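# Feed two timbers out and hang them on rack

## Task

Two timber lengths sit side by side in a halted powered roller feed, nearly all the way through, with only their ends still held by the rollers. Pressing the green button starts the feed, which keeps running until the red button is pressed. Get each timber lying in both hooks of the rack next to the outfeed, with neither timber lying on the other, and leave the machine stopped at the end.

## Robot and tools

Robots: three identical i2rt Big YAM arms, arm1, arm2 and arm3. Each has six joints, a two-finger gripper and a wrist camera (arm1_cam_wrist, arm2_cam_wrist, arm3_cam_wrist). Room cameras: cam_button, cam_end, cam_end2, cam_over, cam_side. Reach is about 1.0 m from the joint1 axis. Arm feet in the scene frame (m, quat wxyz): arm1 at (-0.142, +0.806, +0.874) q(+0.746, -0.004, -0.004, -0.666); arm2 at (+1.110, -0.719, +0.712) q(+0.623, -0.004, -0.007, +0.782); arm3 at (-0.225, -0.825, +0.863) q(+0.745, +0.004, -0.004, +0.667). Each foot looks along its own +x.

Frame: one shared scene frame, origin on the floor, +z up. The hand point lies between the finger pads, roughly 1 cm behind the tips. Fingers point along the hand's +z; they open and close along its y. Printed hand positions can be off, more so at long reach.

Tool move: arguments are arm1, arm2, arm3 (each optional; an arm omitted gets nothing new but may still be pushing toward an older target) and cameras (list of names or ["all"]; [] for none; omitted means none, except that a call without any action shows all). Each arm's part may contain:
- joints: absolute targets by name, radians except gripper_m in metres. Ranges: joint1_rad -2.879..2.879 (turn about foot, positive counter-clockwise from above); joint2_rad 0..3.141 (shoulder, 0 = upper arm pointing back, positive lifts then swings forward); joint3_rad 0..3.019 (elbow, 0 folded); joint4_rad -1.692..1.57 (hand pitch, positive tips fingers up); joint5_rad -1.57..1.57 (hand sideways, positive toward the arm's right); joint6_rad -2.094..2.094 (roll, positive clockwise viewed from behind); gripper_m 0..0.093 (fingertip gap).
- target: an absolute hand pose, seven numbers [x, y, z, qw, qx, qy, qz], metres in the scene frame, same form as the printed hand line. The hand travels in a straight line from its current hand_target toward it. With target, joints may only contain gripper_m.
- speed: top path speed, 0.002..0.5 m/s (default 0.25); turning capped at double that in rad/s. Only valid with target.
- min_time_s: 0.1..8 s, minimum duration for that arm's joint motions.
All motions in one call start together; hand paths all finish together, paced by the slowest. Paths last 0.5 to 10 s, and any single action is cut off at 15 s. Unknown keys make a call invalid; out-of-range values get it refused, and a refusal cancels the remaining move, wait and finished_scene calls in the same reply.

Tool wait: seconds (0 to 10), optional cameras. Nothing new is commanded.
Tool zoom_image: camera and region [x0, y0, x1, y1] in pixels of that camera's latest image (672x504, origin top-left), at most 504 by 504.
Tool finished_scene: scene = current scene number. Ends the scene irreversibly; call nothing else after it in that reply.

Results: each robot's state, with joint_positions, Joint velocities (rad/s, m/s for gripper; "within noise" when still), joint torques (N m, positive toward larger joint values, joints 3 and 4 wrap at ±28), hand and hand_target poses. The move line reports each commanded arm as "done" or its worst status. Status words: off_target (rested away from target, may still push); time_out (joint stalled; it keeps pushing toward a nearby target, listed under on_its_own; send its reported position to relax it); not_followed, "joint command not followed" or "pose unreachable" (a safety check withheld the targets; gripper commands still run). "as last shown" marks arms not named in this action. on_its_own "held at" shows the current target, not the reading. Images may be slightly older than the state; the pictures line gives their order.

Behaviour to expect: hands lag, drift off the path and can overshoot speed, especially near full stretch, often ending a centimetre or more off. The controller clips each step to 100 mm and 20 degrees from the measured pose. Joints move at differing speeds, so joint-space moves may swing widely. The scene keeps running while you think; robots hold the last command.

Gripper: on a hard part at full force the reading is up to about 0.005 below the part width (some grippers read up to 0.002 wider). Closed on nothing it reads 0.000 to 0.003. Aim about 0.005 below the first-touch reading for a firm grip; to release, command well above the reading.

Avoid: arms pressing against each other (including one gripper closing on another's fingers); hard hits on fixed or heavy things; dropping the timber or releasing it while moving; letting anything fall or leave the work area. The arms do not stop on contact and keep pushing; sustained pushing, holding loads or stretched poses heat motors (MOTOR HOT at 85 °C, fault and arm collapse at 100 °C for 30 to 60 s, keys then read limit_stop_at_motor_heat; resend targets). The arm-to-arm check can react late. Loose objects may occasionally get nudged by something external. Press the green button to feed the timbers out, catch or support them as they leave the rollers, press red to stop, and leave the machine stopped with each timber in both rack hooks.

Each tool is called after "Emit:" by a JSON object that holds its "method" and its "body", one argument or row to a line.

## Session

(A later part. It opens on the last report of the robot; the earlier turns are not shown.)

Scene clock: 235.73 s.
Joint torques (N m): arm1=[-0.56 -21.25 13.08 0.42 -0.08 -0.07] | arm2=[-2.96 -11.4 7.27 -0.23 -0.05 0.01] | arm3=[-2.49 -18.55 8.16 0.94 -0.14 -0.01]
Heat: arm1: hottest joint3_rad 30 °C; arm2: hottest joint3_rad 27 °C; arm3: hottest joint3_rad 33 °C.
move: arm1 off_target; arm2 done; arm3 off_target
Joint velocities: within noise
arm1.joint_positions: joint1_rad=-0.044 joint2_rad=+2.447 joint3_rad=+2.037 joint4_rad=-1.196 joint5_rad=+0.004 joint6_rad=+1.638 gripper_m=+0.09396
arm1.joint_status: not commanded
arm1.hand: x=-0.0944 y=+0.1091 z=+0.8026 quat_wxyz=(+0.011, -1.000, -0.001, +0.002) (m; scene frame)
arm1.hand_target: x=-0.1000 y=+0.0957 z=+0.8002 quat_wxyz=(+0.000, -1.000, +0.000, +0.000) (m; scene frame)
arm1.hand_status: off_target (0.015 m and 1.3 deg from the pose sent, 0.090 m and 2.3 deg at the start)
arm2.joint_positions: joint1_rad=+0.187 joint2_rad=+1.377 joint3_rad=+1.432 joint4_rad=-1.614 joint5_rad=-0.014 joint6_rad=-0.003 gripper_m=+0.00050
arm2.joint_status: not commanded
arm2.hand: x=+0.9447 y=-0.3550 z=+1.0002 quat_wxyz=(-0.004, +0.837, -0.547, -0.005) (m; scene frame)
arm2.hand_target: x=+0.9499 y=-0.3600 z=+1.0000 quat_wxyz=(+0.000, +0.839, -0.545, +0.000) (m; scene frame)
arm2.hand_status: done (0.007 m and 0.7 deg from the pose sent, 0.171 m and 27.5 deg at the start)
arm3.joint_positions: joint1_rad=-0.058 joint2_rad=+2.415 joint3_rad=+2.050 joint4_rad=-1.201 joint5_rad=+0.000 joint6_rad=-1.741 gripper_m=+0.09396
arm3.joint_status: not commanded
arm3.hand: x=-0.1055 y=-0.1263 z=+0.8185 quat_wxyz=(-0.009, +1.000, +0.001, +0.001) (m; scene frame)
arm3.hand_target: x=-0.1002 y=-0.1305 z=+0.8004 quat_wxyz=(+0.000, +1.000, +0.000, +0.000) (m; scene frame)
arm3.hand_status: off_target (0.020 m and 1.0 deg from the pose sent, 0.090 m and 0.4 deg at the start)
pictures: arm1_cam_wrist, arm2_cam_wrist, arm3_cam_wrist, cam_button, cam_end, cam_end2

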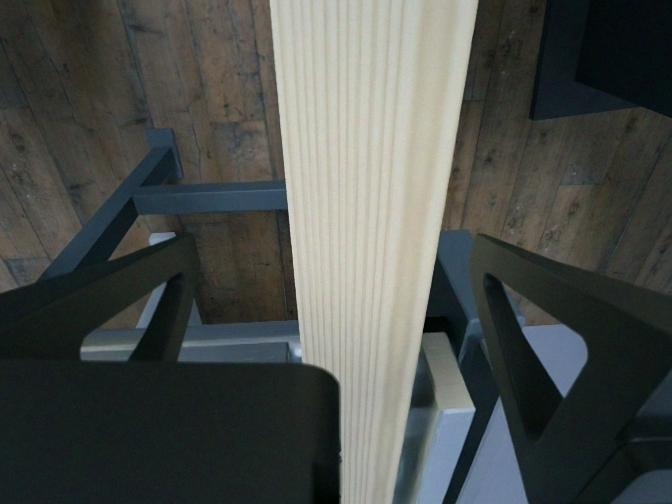

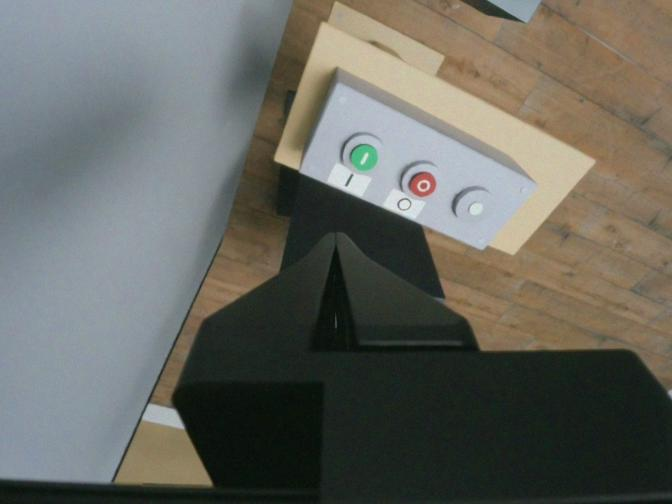

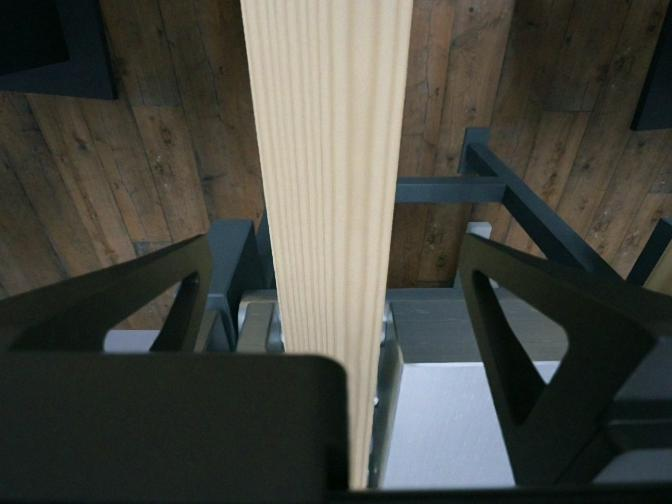

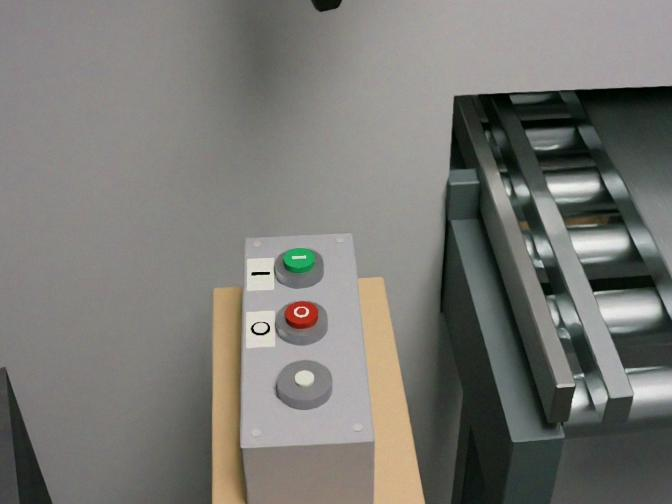

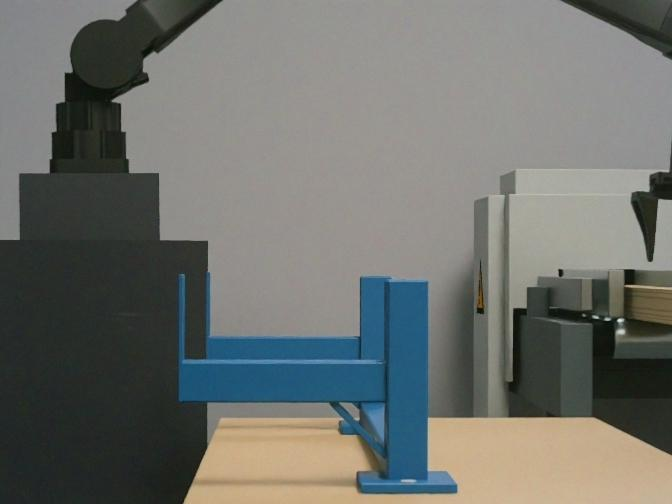

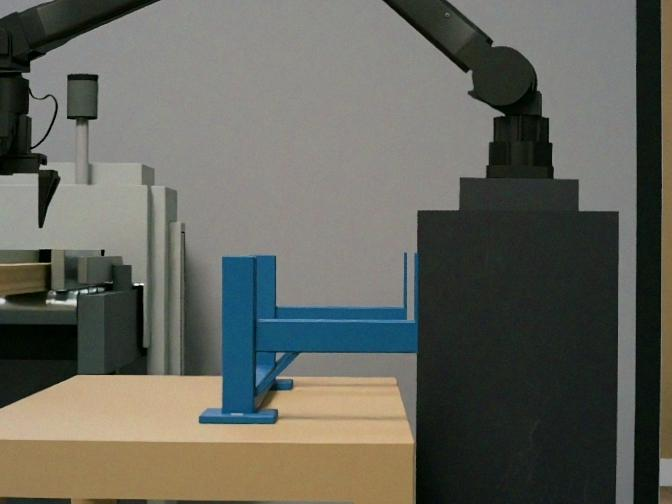

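Emit:
{"method": "move", "body": {
  "arm1": {"target":[-0.1,0.108,0.745,0,1,0,0],"speed":0.1},
  "arm3": {"target":[-0.095,-0.132,0.73,0,1,0,0],"speed":0.1},
  "arm2": {"target":[0.972,-0.36,0.90,0,0.839,-0.545,0],"speed":0.15},
  "cameras": ["arm1_cam_wrist","arm2_cam_wrist","arm3_cam_wrist","cam_button","cam_end","cam_end2","cam_side"]
}}

Emit:
{"method": "zoom_image", "body": {
  "camera": "cam_end",
  "region": [472, 150, 672, 350]
}}

Emit:
{"method": "zoom_image", "body": {
  "camera": "cam_side",
  "region": [80, 180, 480, 380]
}}

Scene clock: 278.40 s.
Joint torques (N m): arm1=[-0.44 -20.42 8.72 0.95 -0.06 -0.05] | arm2=[-3.19 -10.46 7.05 0.59 -0.04 0.01] | arm3=[-2.55 -18.73 8.27 0.94 -0.13 -0.05]
Heat: arm1: hottest joint3_rad 30 °C; arm2: hottest joint3_rad 27 °C; arm3: hottest joint3_rad 32 °C.
move: arm1 off_target; arm2 done; arm3 off_target
Joint velocities: within noise
arm1.joint_positions: joint1_rad=-0.044 joint2_rad=+2.472 joint3_rad=+2.000 joint4_rad=-1.086 joint5_rad=+0.003 joint6_rad=+1.638 gripper_m=+0.09396
arm1.joint_status: not commanded
arm1.hand: x=-0.0941 y=+0.1025 z=+0.7727 quat_wxyz=(-0.013, -1.000, -0.001, +0.000) (m; scene frame)
arm1.hand_target: x=-0.1000 y=+0.1090 z=+0.7457 quat_wxyz=(+0.000, -1.000, +0.000, +0.000) (m; scene frame)
arm1.hand_status: off_target (0.029 m and 1.4 deg from the pose sent, 0.058 m and 1.3 deg at the start)
arm2.joint_positions: joint1_rad=+0.142 joint2_rad=+1.370 joint3_rad=+1.167 joint4_rad=-1.375 joint5_rad=-0.014 joint6_rad=-0.051 gripper_m=+0.00050
arm2.joint_status: not commanded
arm2.hand: x=+0.9680 y=-0.3613 z=+0.9023 quat_wxyz=(+0.002, +0.838, -0.545, +0.003) (m; scene frame)
arm2.hand_target: x=+0.9720 y=-0.3600 z=+0.9001 quat_wxyz=(+0.000, +0.839, -0.545, +0.000) (m; scene frame)
arm2.hand_status: done (0.005 m and 0.4 deg from the pose sent, 0.104 m and 0.7 deg at the start)
arm3.joint_positions: joint1_rad=-0.065 joint2_rad=+2.510 joint3_rad=+2.025 joint4_rad=-1.090 joint5_rad=+0.000 joint6_rad=-1.746 gripper_m=+0.09396
arm3.joint_status: not commanded
arm3.hand: x=-0.1013 y=-0.1301 z=+0.7443 quat_wxyz=(-0.004, +1.000, +0.000, +0.000) (m; scene frame)
arm3.hand_target: x=-0.0951 y=-0.1323 z=+0.7303 quat_wxyz=(+0.000, +1.000, +0.000, +0.000) (m; scene frame)
arm3.hand_status: off_target (0.016 m and 0.4 deg from the pose sent, 0.089 m and 1.0 deg at the start)
pictures: arm1_cam_wrist, arm2_cam_wrist, arm3_cam_wrist, cam_button, cam_end, cam_end2, cam_side

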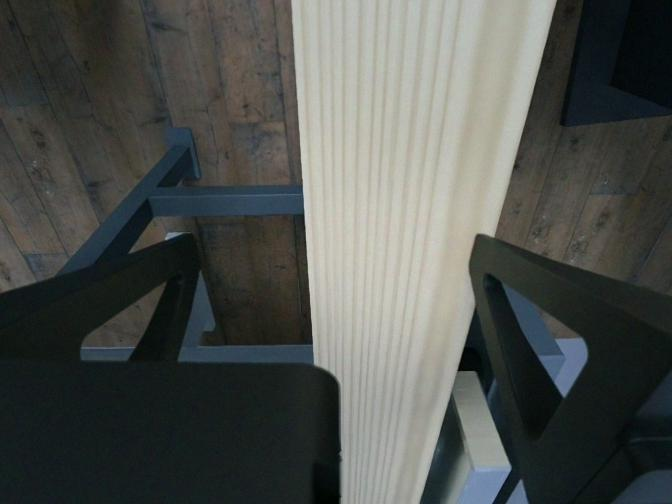

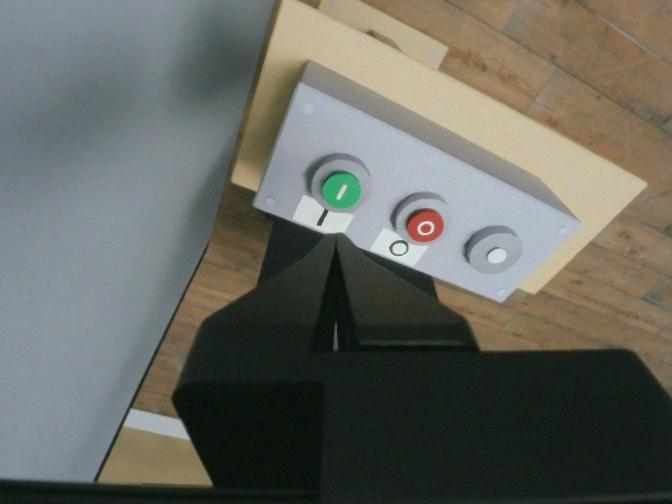

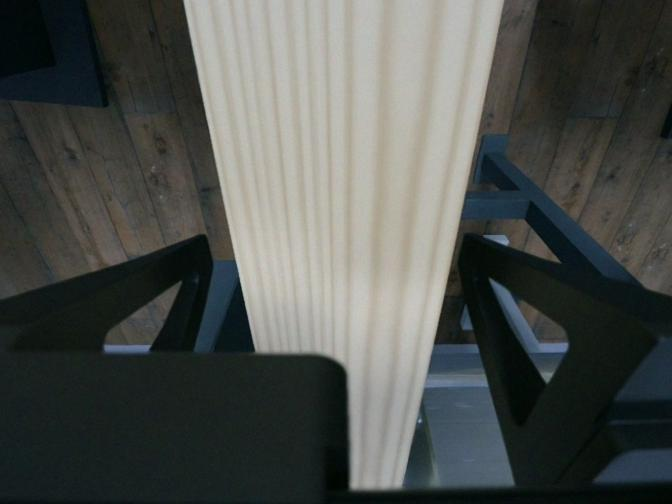

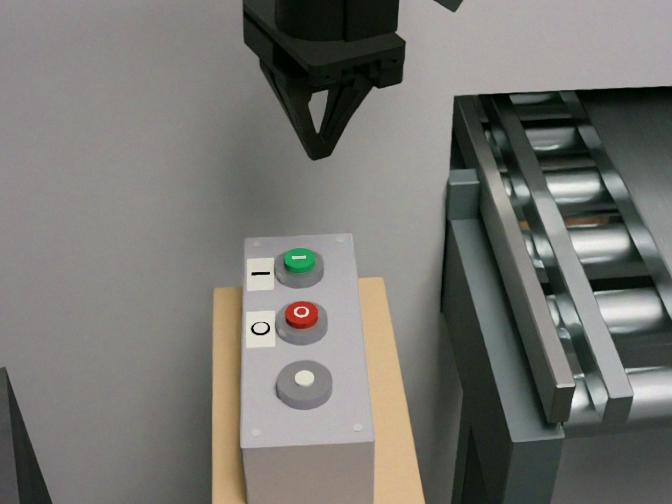

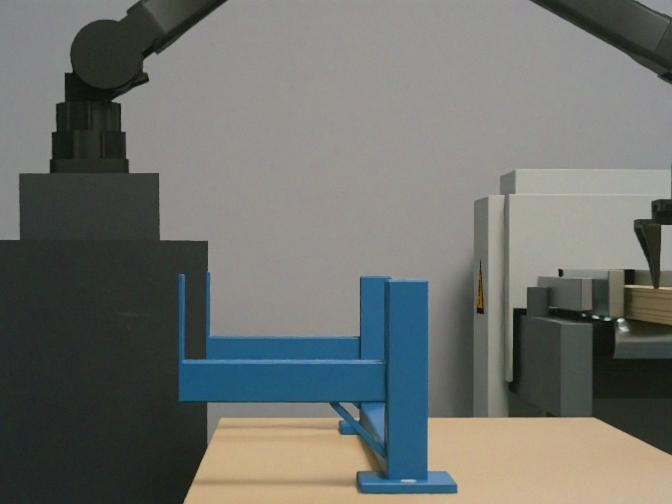

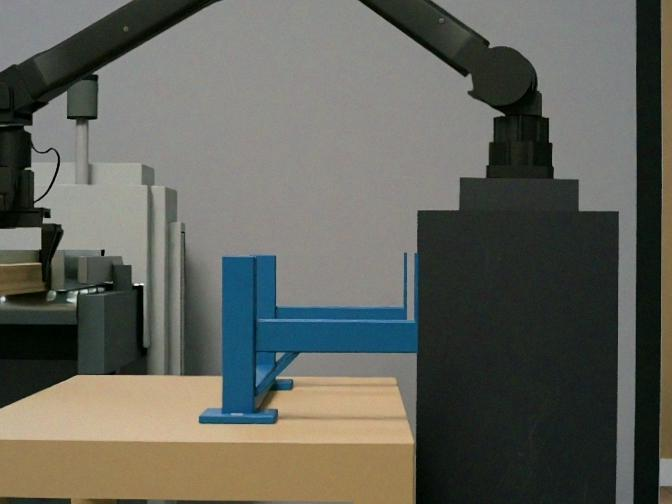

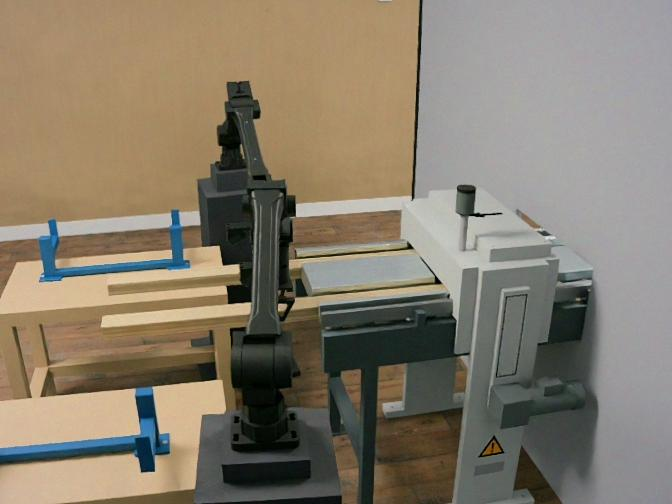

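Scaled by 2.520 from the camera's 672x504 image, which has a finer 960x720 frame.

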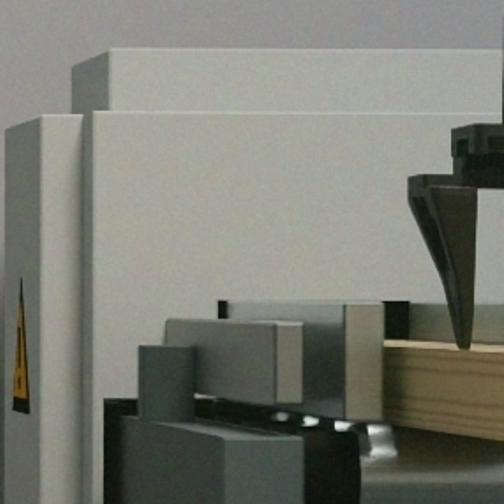

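Scaled by 1.260 from the camera's 672x504 image, which has a finer 960x720 frame.

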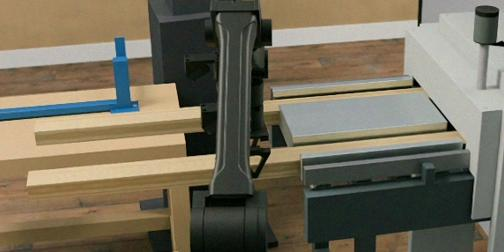

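Emit:
{"method": "move", "body": {
  "arm1": {"target":[-0.1,0.111,0.79,0,1,0,0],"speed":0.1},
  "arm3": {"target":[-0.095,-0.130,0.722,0,1,0,0],"speed":0.1},
  "arm2": {"target":[0.972,-0.354,0.885,0,0.839,-0.545,0],"speed":0.15}
}}

Emit:
{"method": "move", "body": {
  "arm1": {"target":[-0.1,0.111,0.728,0,1,0,0],"speed":0.1},
  "cameras": ["arm1_cam_wrist","arm2_cam_wrist","arm3_cam_wrist","cam_button"]
}}

Scene clock: 311.43 s.
Joint torques (N m): arm1=[-0.21 -23.77 9.09 -0.31 -0.06 -0.07] | arm2=[-3.25 -9.47 7.02 0.64 -0.05 0.01] | arm3=[-2.55 -18.55 9.09 0.9 -0.13 -0.04]
Heat: arm1: hottest joint2_rad 33 °C; arm2: hottest joint3_rad 27 °C; arm3: hottest joint3_rad 34 °C.
move: arm1 done; arm2 done; arm3 off_target
Joint velocities: within noise
arm1.joint_positions: joint1_rad=-0.044 joint2_rad=+2.452 joint3_rad=+1.988 joint4_rad=-1.121 joint5_rad=+0.003 joint6_rad=+1.638 gripper_m=+0.09396
arm1.joint_status: not commanded
arm1.hand: x=-0.0947 y=+0.1116 z=+0.7823 quat_wxyz=(+0.001, -1.000, -0.001, +0.001) (m; scene frame)
arm1.hand_target: x=-0.1001 y=+0.1109 z=+0.7900 quat_wxyz=(+0.000, -1.000, +0.000, +0.000) (m; scene frame)
arm1.hand_status: done (0.009 m and 0.2 deg from the pose sent, 0.020 m and 1.4 deg at the start)
arm2.joint_positions: joint1_rad=+0.137 joint2_rad=+1.379 joint3_rad=+1.149 joint4_rad=-1.335 joint5_rad=-0.014 joint6_rad=-0.056 gripper_m=+0.00050
arm2.joint_status: not commanded
arm2.hand: x=+0.9680 y=-0.3562 z=+0.8926 quat_wxyz=(-0.003, +0.839, -0.545, -0.003) (m; scene frame)
arm2.hand_target: x=+0.9720 y=-0.3542 z=+0.8850 quat_wxyz=(+0.000, +0.839, -0.545, +0.000) (m; scene frame)
arm2.hand_status: done (0.009 m and 0.4 deg from the pose sent, 0.019 m and 0.4 deg at the start)
arm3.joint_positions: joint1_rad=-0.065 joint2_rad=+2.524 joint3_rad=+2.025 joint4_rad=-1.083 joint5_rad=+0.000 joint6_rad=-1.746 gripper_m=+0.09396
arm3.joint_status: not commanded
arm3.hand: x=-0.1016 y=-0.1318 z=+0.7351 quat_wxyz=(-0.001, +1.000, +0.000, -0.001) (m; scene frame)
arm3.hand_target: x=-0.0951 y=-0.1304 z=+0.7221 quat_wxyz=(+0.000, +1.000, +0.000, +0.000) (m; scene frame)
arm3.hand_status: off_target (0.015 m and 0.1 deg from the pose sent, 0.023 m and 0.4 deg at the start)
pictures: none

Scene clock: 312.57 s.
Joint torques (N m): arm1=[-0.44 -18.49 8.39 1.76 -0.05 -0.07] | arm2=[-3.31 -9.47 7.02 0.65 -0.05 0.01] | arm3=[-2.49 -18.61 9.07 0.91 -0.13 -0.05]
Heat: arm1: hottest joint2_rad 33 °C; arm2: hottest joint3_rad 27 °C; arm3: hottest joint3_rad 34 °C.
move: arm1 off_target
Joint velocities: within noise
arm1.joint_positions: joint1_rad=-0.044 joint2_rad=+2.462 joint3_rad=+1.980 joint4_rad=-1.068 joint5_rad=+0.003 joint6_rad=+1.638 gripper_m=+0.09396
arm1.joint_status: not commanded
arm1.hand: x=-0.0942 y=+0.1042 z=+0.7728 quat_wxyz=(-0.016, -1.000, -0.001, +0.000) (m; scene frame)
arm1.hand_target: x=-0.1001 y=+0.1136 z=+0.7299 quat_wxyz=(+0.000, -1.000, +0.000, +0.000) (m; scene frame)
arm1.hand_status: off_target (0.046 m and 1.9 deg from the pose sent, 0.054 m and 0.2 deg at the start)
arm2, arm3: as last shown
pictures: arm1_cam_wrist, arm2_cam_wrist, arm3_cam_wrist, cam_button

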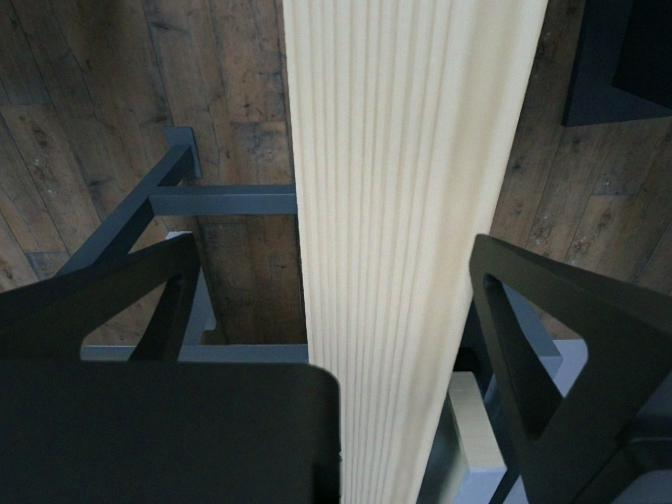

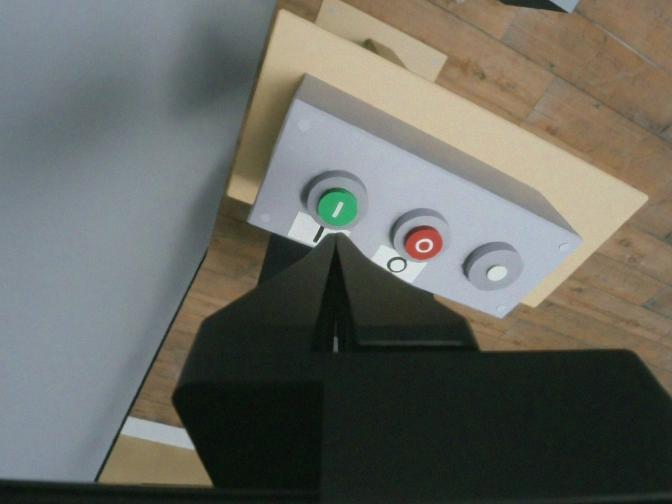

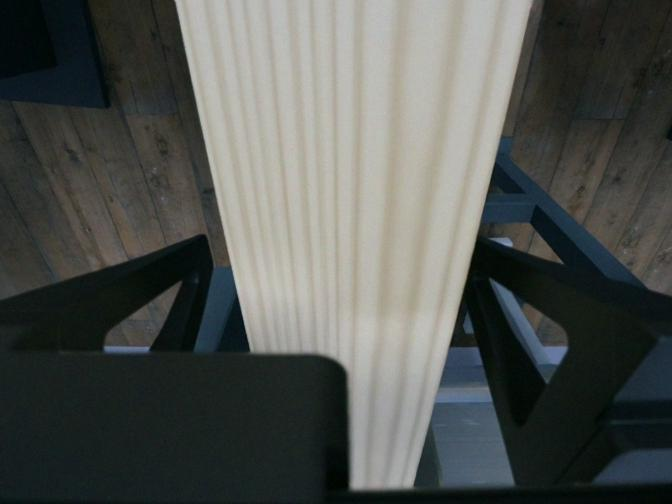

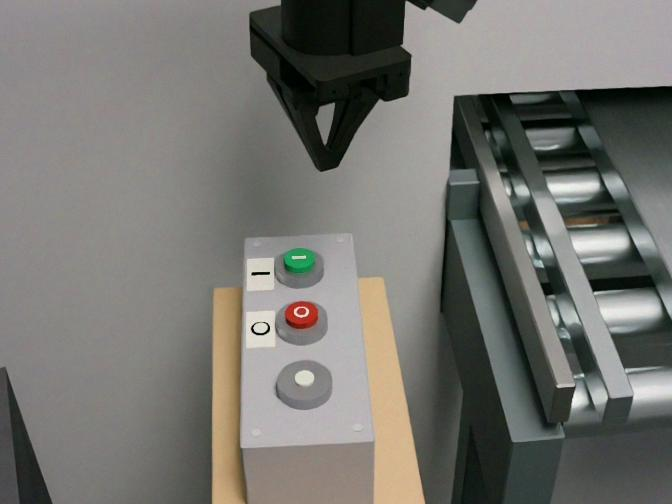

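Emit:
{"method": "move", "body": {
  "arm1": {"target":[-0.1,0.128,0.79,0,1,0,0],"speed":0.1}
}}

Emit:
{"method": "move", "body": {
  "arm1": {"target":[-0.1,0.128,0.724,0,1,0,0],"speed":0.1},
  "cameras": ["arm1_cam_wrist"]
}}

Scene clock: 322.07 s.
Joint torques (N m): arm1=[-0.44 -23.41 9.26 -0.31 -0.05 -0.05] | arm2=[-3.25 -9.47 7.02 0.64 -0.05 0.01] | arm3=[-2.49 -18.61 9.07 0.9 -0.13 -0.05]
Heat: arm1: hottest joint2_rad 32 °C; arm2: hottest joint3_rad 27 °C; arm3: hottest joint3_rad 35 °C.
move: arm1 done
Joint velocities: within noise
arm1.joint_positions: joint1_rad=-0.044 joint2_rad=+2.397 joint3_rad=+1.896 joint4_rad=-1.076 joint5_rad=+0.003 joint6_rad=+1.638 gripper_m=+0.09396
arm1.joint_status: not commanded
arm1.hand: x=-0.0957 y=+0.1272 z=+0.7873 quat_wxyz=(-0.003, -1.000, -0.001, +0.001) (m; scene frame)
arm1.hand_target: x=-0.1001 y=+0.1279 z=+0.7901 quat_wxyz=(+0.000, -1.000, +0.000, +0.000) (m; scene frame)
arm1.hand_status: done (0.005 m and 0.4 deg from the pose sent, 0.030 m and 1.9 deg at the start)
arm2, arm3: as last shown
pictures: none

Scene clock: 323.40 s.
Joint torques (N m): arm1=[-0.21 -20.72 9.26 0.58 -0.05 -0.06] | arm2=[-3.25 -9.47 7.02 0.65 -0.05 0.01] | arm3=[-2.55 -18.61 9.07 0.9 -0.13 -0.05]
Heat: arm1: hottest joint2_rad 32 °C; arm2: hottest joint3_rad 27 °C; arm3: hottest joint3_rad 35 °C.
move: arm1 done
Joint velocities: within noise
arm1.joint_positions: joint1_rad=-0.044 joint2_rad=+2.477 joint3_rad=+1.887 joint4_rad=-0.996 joint5_rad=+0.003 joint6_rad=+1.638 gripper_m=+0.09396
arm1.joint_status: not commanded
arm1.hand: x=-0.0960 y=+0.1310 z=+0.7320 quat_wxyz=(+0.002, -1.000, -0.001, +0.001) (m; scene frame)
arm1.hand_target: x=-0.1001 y=+0.1282 z=+0.7241 quat_wxyz=(+0.000, -1.000, +0.000, +0.000) (m; scene frame)
arm1.hand_status: done (0.009 m and 0.3 deg from the pose sent, 0.063 m and 0.3 deg at the start)
arm2, arm3: as last shown
pictures: arm1_cam_wrist

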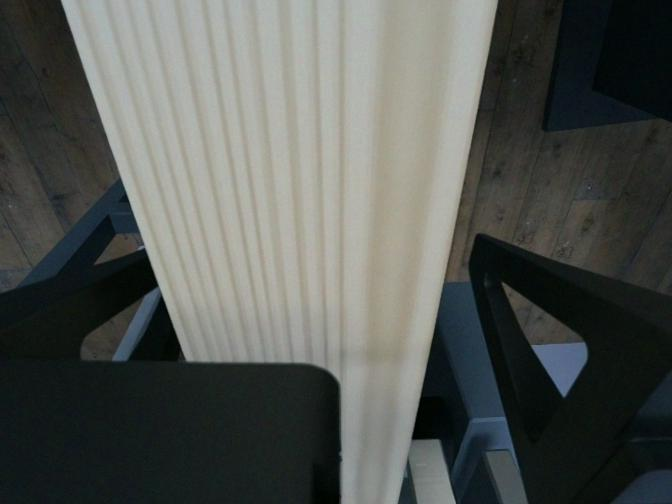

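Emit:
{"method": "move", "body": {
  "arm1": {"target":[-0.1,0.119,0.724,0,1,0,0],"speed":0.1},
  "arm2": {"target":[0.972,-0.351,0.87,0,0.839,-0.545,0],"speed":0.1},
  "arm3": {"joints":{"gripper_m":0.075}}
}}

Emit:
{"method": "move", "body": {
  "arm1": {"joints":{"gripper_m":0.045}},
  "arm3": {"joints":{"gripper_m":0.045}},
  "cameras": ["all"]
}}

Scene clock: 332.87 s.
Joint torques (N m): arm1=[-0.44 -20.48 12.19 -0.36 -0.04 -0.06] | arm2=[-3.31 -9.76 6.97 0.64 -0.05 0.01] | arm3=[-2.49 -18.61 9.09 0.91 -0.13 -0.05]
Heat: arm1: hottest joint2_rad 33 °C; arm2: hottest joint3_rad 27 °C; arm3: hottest joint3_rad 35 °C.
move: arm1 off_target; arm2 done; arm3 done
Joint velocities: within noise
arm1.joint_positions: joint1_rad=-0.044 joint2_rad=+2.488 joint3_rad=+1.901 joint4_rad=-0.999 joint5_rad=+0.003 joint6_rad=+1.638 gripper_m=+0.09396
arm1.joint_status: not commanded
arm1.hand: x=-0.0958 y=+0.1280 z=+0.7294 quat_wxyz=(+0.001, -1.000, -0.001, +0.001) (m; scene frame)
arm1.hand_target: x=-0.1002 y=+0.1195 z=+0.7242 quat_wxyz=(+0.000, -1.000, +0.000, +0.000) (m; scene frame)
arm1.hand_status: off_target (0.011 m and 0.2 deg from the pose sent, 0.015 m and 0.3 deg at the start)
arm2.joint_positions: joint1_rad=+0.135 joint2_rad=+1.398 joint3_rad=+1.126 joint4_rad=-1.294 joint5_rad=-0.014 joint6_rad=-0.058 gripper_m=+0.00050
arm2.joint_status: not commanded
arm2.hand: x=+0.9678 y=-0.3531 z=+0.8770 quat_wxyz=(-0.002, +0.839, -0.545, -0.002) (m; scene frame)
arm2.hand_target: x=+0.9720 y=-0.3511 z=+0.8701 quat_wxyz=(+0.000, +0.839, -0.545, +0.000) (m; scene frame)
arm2.hand_status: done (0.008 m and 0.3 deg from the pose sent, 0.024 m and 0.4 deg at the start)
arm3.joint_positions: joint1_rad=-0.065 joint2_rad=+2.524 joint3_rad=+2.025 joint4_rad=-1.083 joint5_rad=+0.000 joint6_rad=-1.746 gripper_m=+0.07507
arm3.joint_status: all done
arm3.hand: x=-0.1016 y=-0.1318 z=+0.7351 quat_wxyz=(-0.001, +1.000, +0.000, -0.001) (m; scene frame)
arm3.hand_target: x=-0.0951 y=-0.1304 z=+0.7221 quat_wxyz=(+0.000, +1.000, +0.000, +0.000) (m; scene frame)
arm3.hand_status: not commanded
pictures: none

Scene clock: 333.47 s.
Joint torques (N m): arm1=[-0.44 -20.6 11.43 -0.31 -0.05 -0.01] | arm2=[-3.31 -9.76 6.97 0.64 -0.05 0.01] | arm3=[-2.49 -18.73 9.1 0.59 -0.13 -0.03]
Heat: arm1: hottest joint2_rad 33 °C; arm2: hottest joint3_rad 27 °C; arm3: hottest joint3_rad 35 °C.
move: arm1 off_target; arm3 off_target
Joint velocities: within noise
arm1.joint_positions: joint1_rad=-0.044 joint2_rad=+2.491 joint3_rad=+1.908 joint4_rad=-0.997 joint5_rad=+0.003 joint6_rad=+1.633 gripper_m=+0.06179
arm1.joint_status: gripper_m off_target (ended at +0.06182, target +0.04500)
arm1.hand: x=-0.0956 y=+0.1252 z=+0.7294 quat_wxyz=(-0.001, -1.000, -0.003, +0.001) (m; scene frame)
arm1.hand_target: x=-0.1001 y=+0.1194 z=+0.7242 quat_wxyz=(+0.000, -1.000, +0.000, +0.000) (m; scene frame)
arm1.hand_status: not commanded
arm2: as last shown
arm2.hand: x=+0.9678 y=-0.3530 z=+0.8770 quat_wxyz=(-0.002, +0.839, -0.545, -0.002) (m; scene frame)
arm2.hand_target: x=+0.9719 y=-0.3511 z=+0.8701 quat_wxyz=(+0.000, +0.839, -0.545, +0.000) (m; scene frame)
arm3.joint_positions: joint1_rad=-0.065 joint2_rad=+2.524 joint3_rad=+2.025 joint4_rad=-1.074 joint5_rad=+0.000 joint6_rad=-1.748 gripper_m=+0.06366
arm3.joint_status: gripper_m off_target (ended at +0.06369, target +0.04500)
arm3.hand: x=-0.1013 y=-0.1297 z=+0.7346 quat_wxyz=(-0.005, +1.000, +0.001, +0.000) (m; scene frame)
arm3.hand_target: x=-0.0951 y=-0.1304 z=+0.7222 quat_wxyz=(+0.000, +1.000, +0.000, +0.000) (m; scene frame)
arm3.hand_status: not commanded
pictures: arm1_cam_wrist, arm2_cam_wrist, arm3_cam_wrist, cam_button, cam_end, cam_end2, cam_over, cam_side

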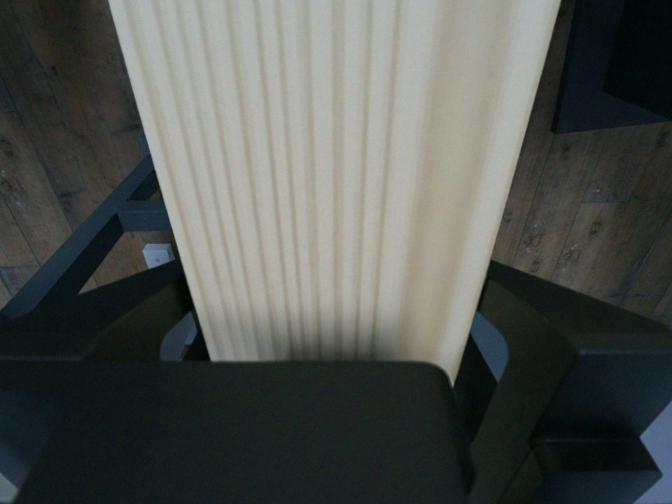

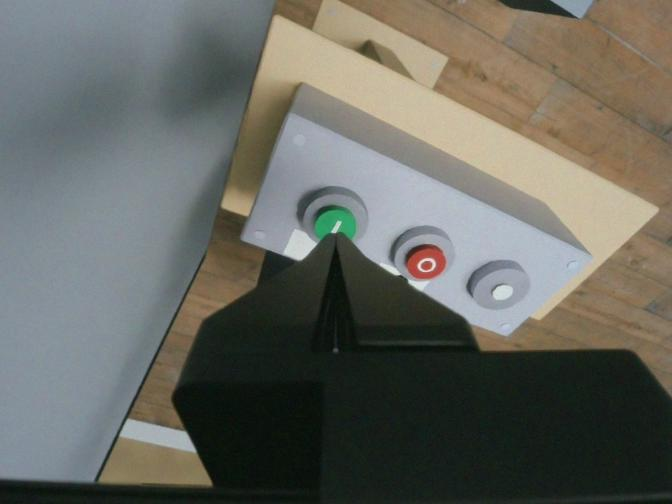

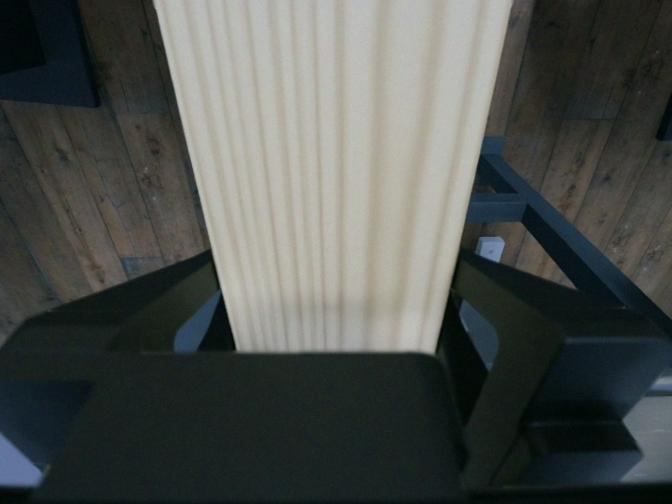

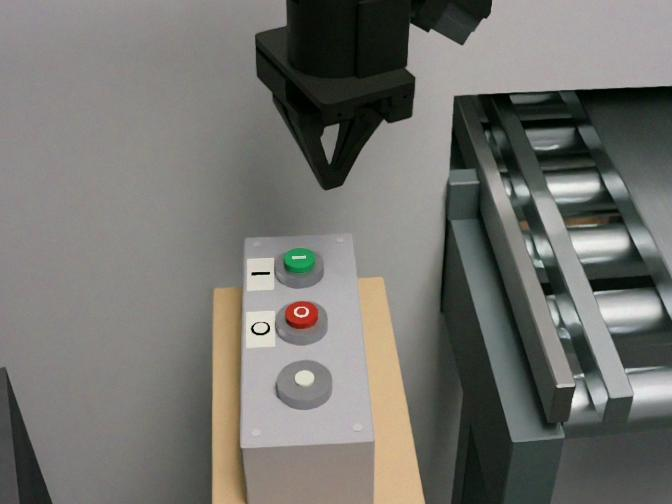

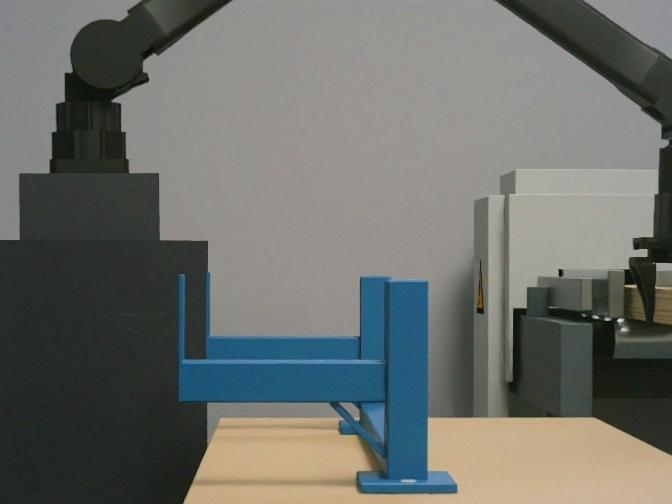

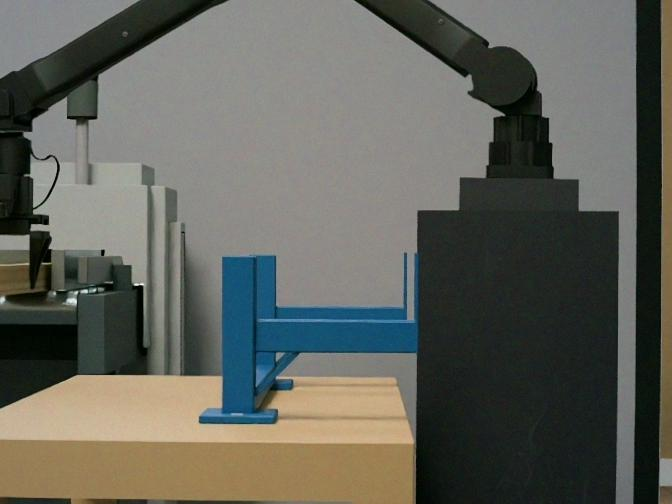

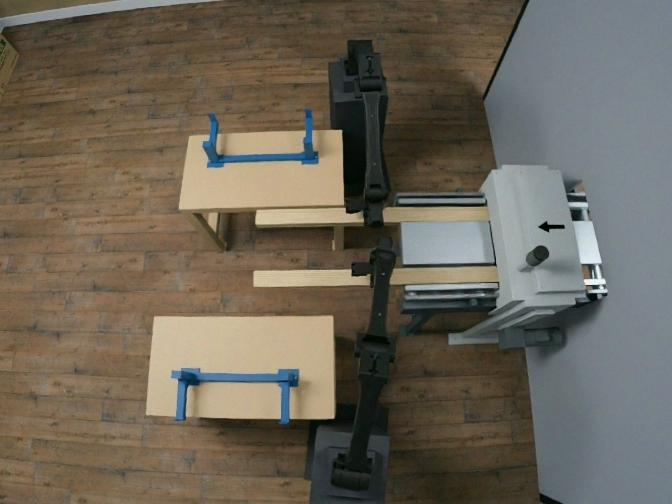

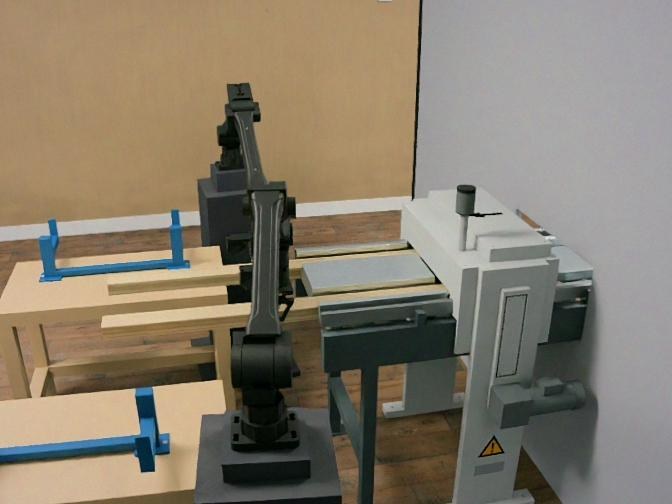

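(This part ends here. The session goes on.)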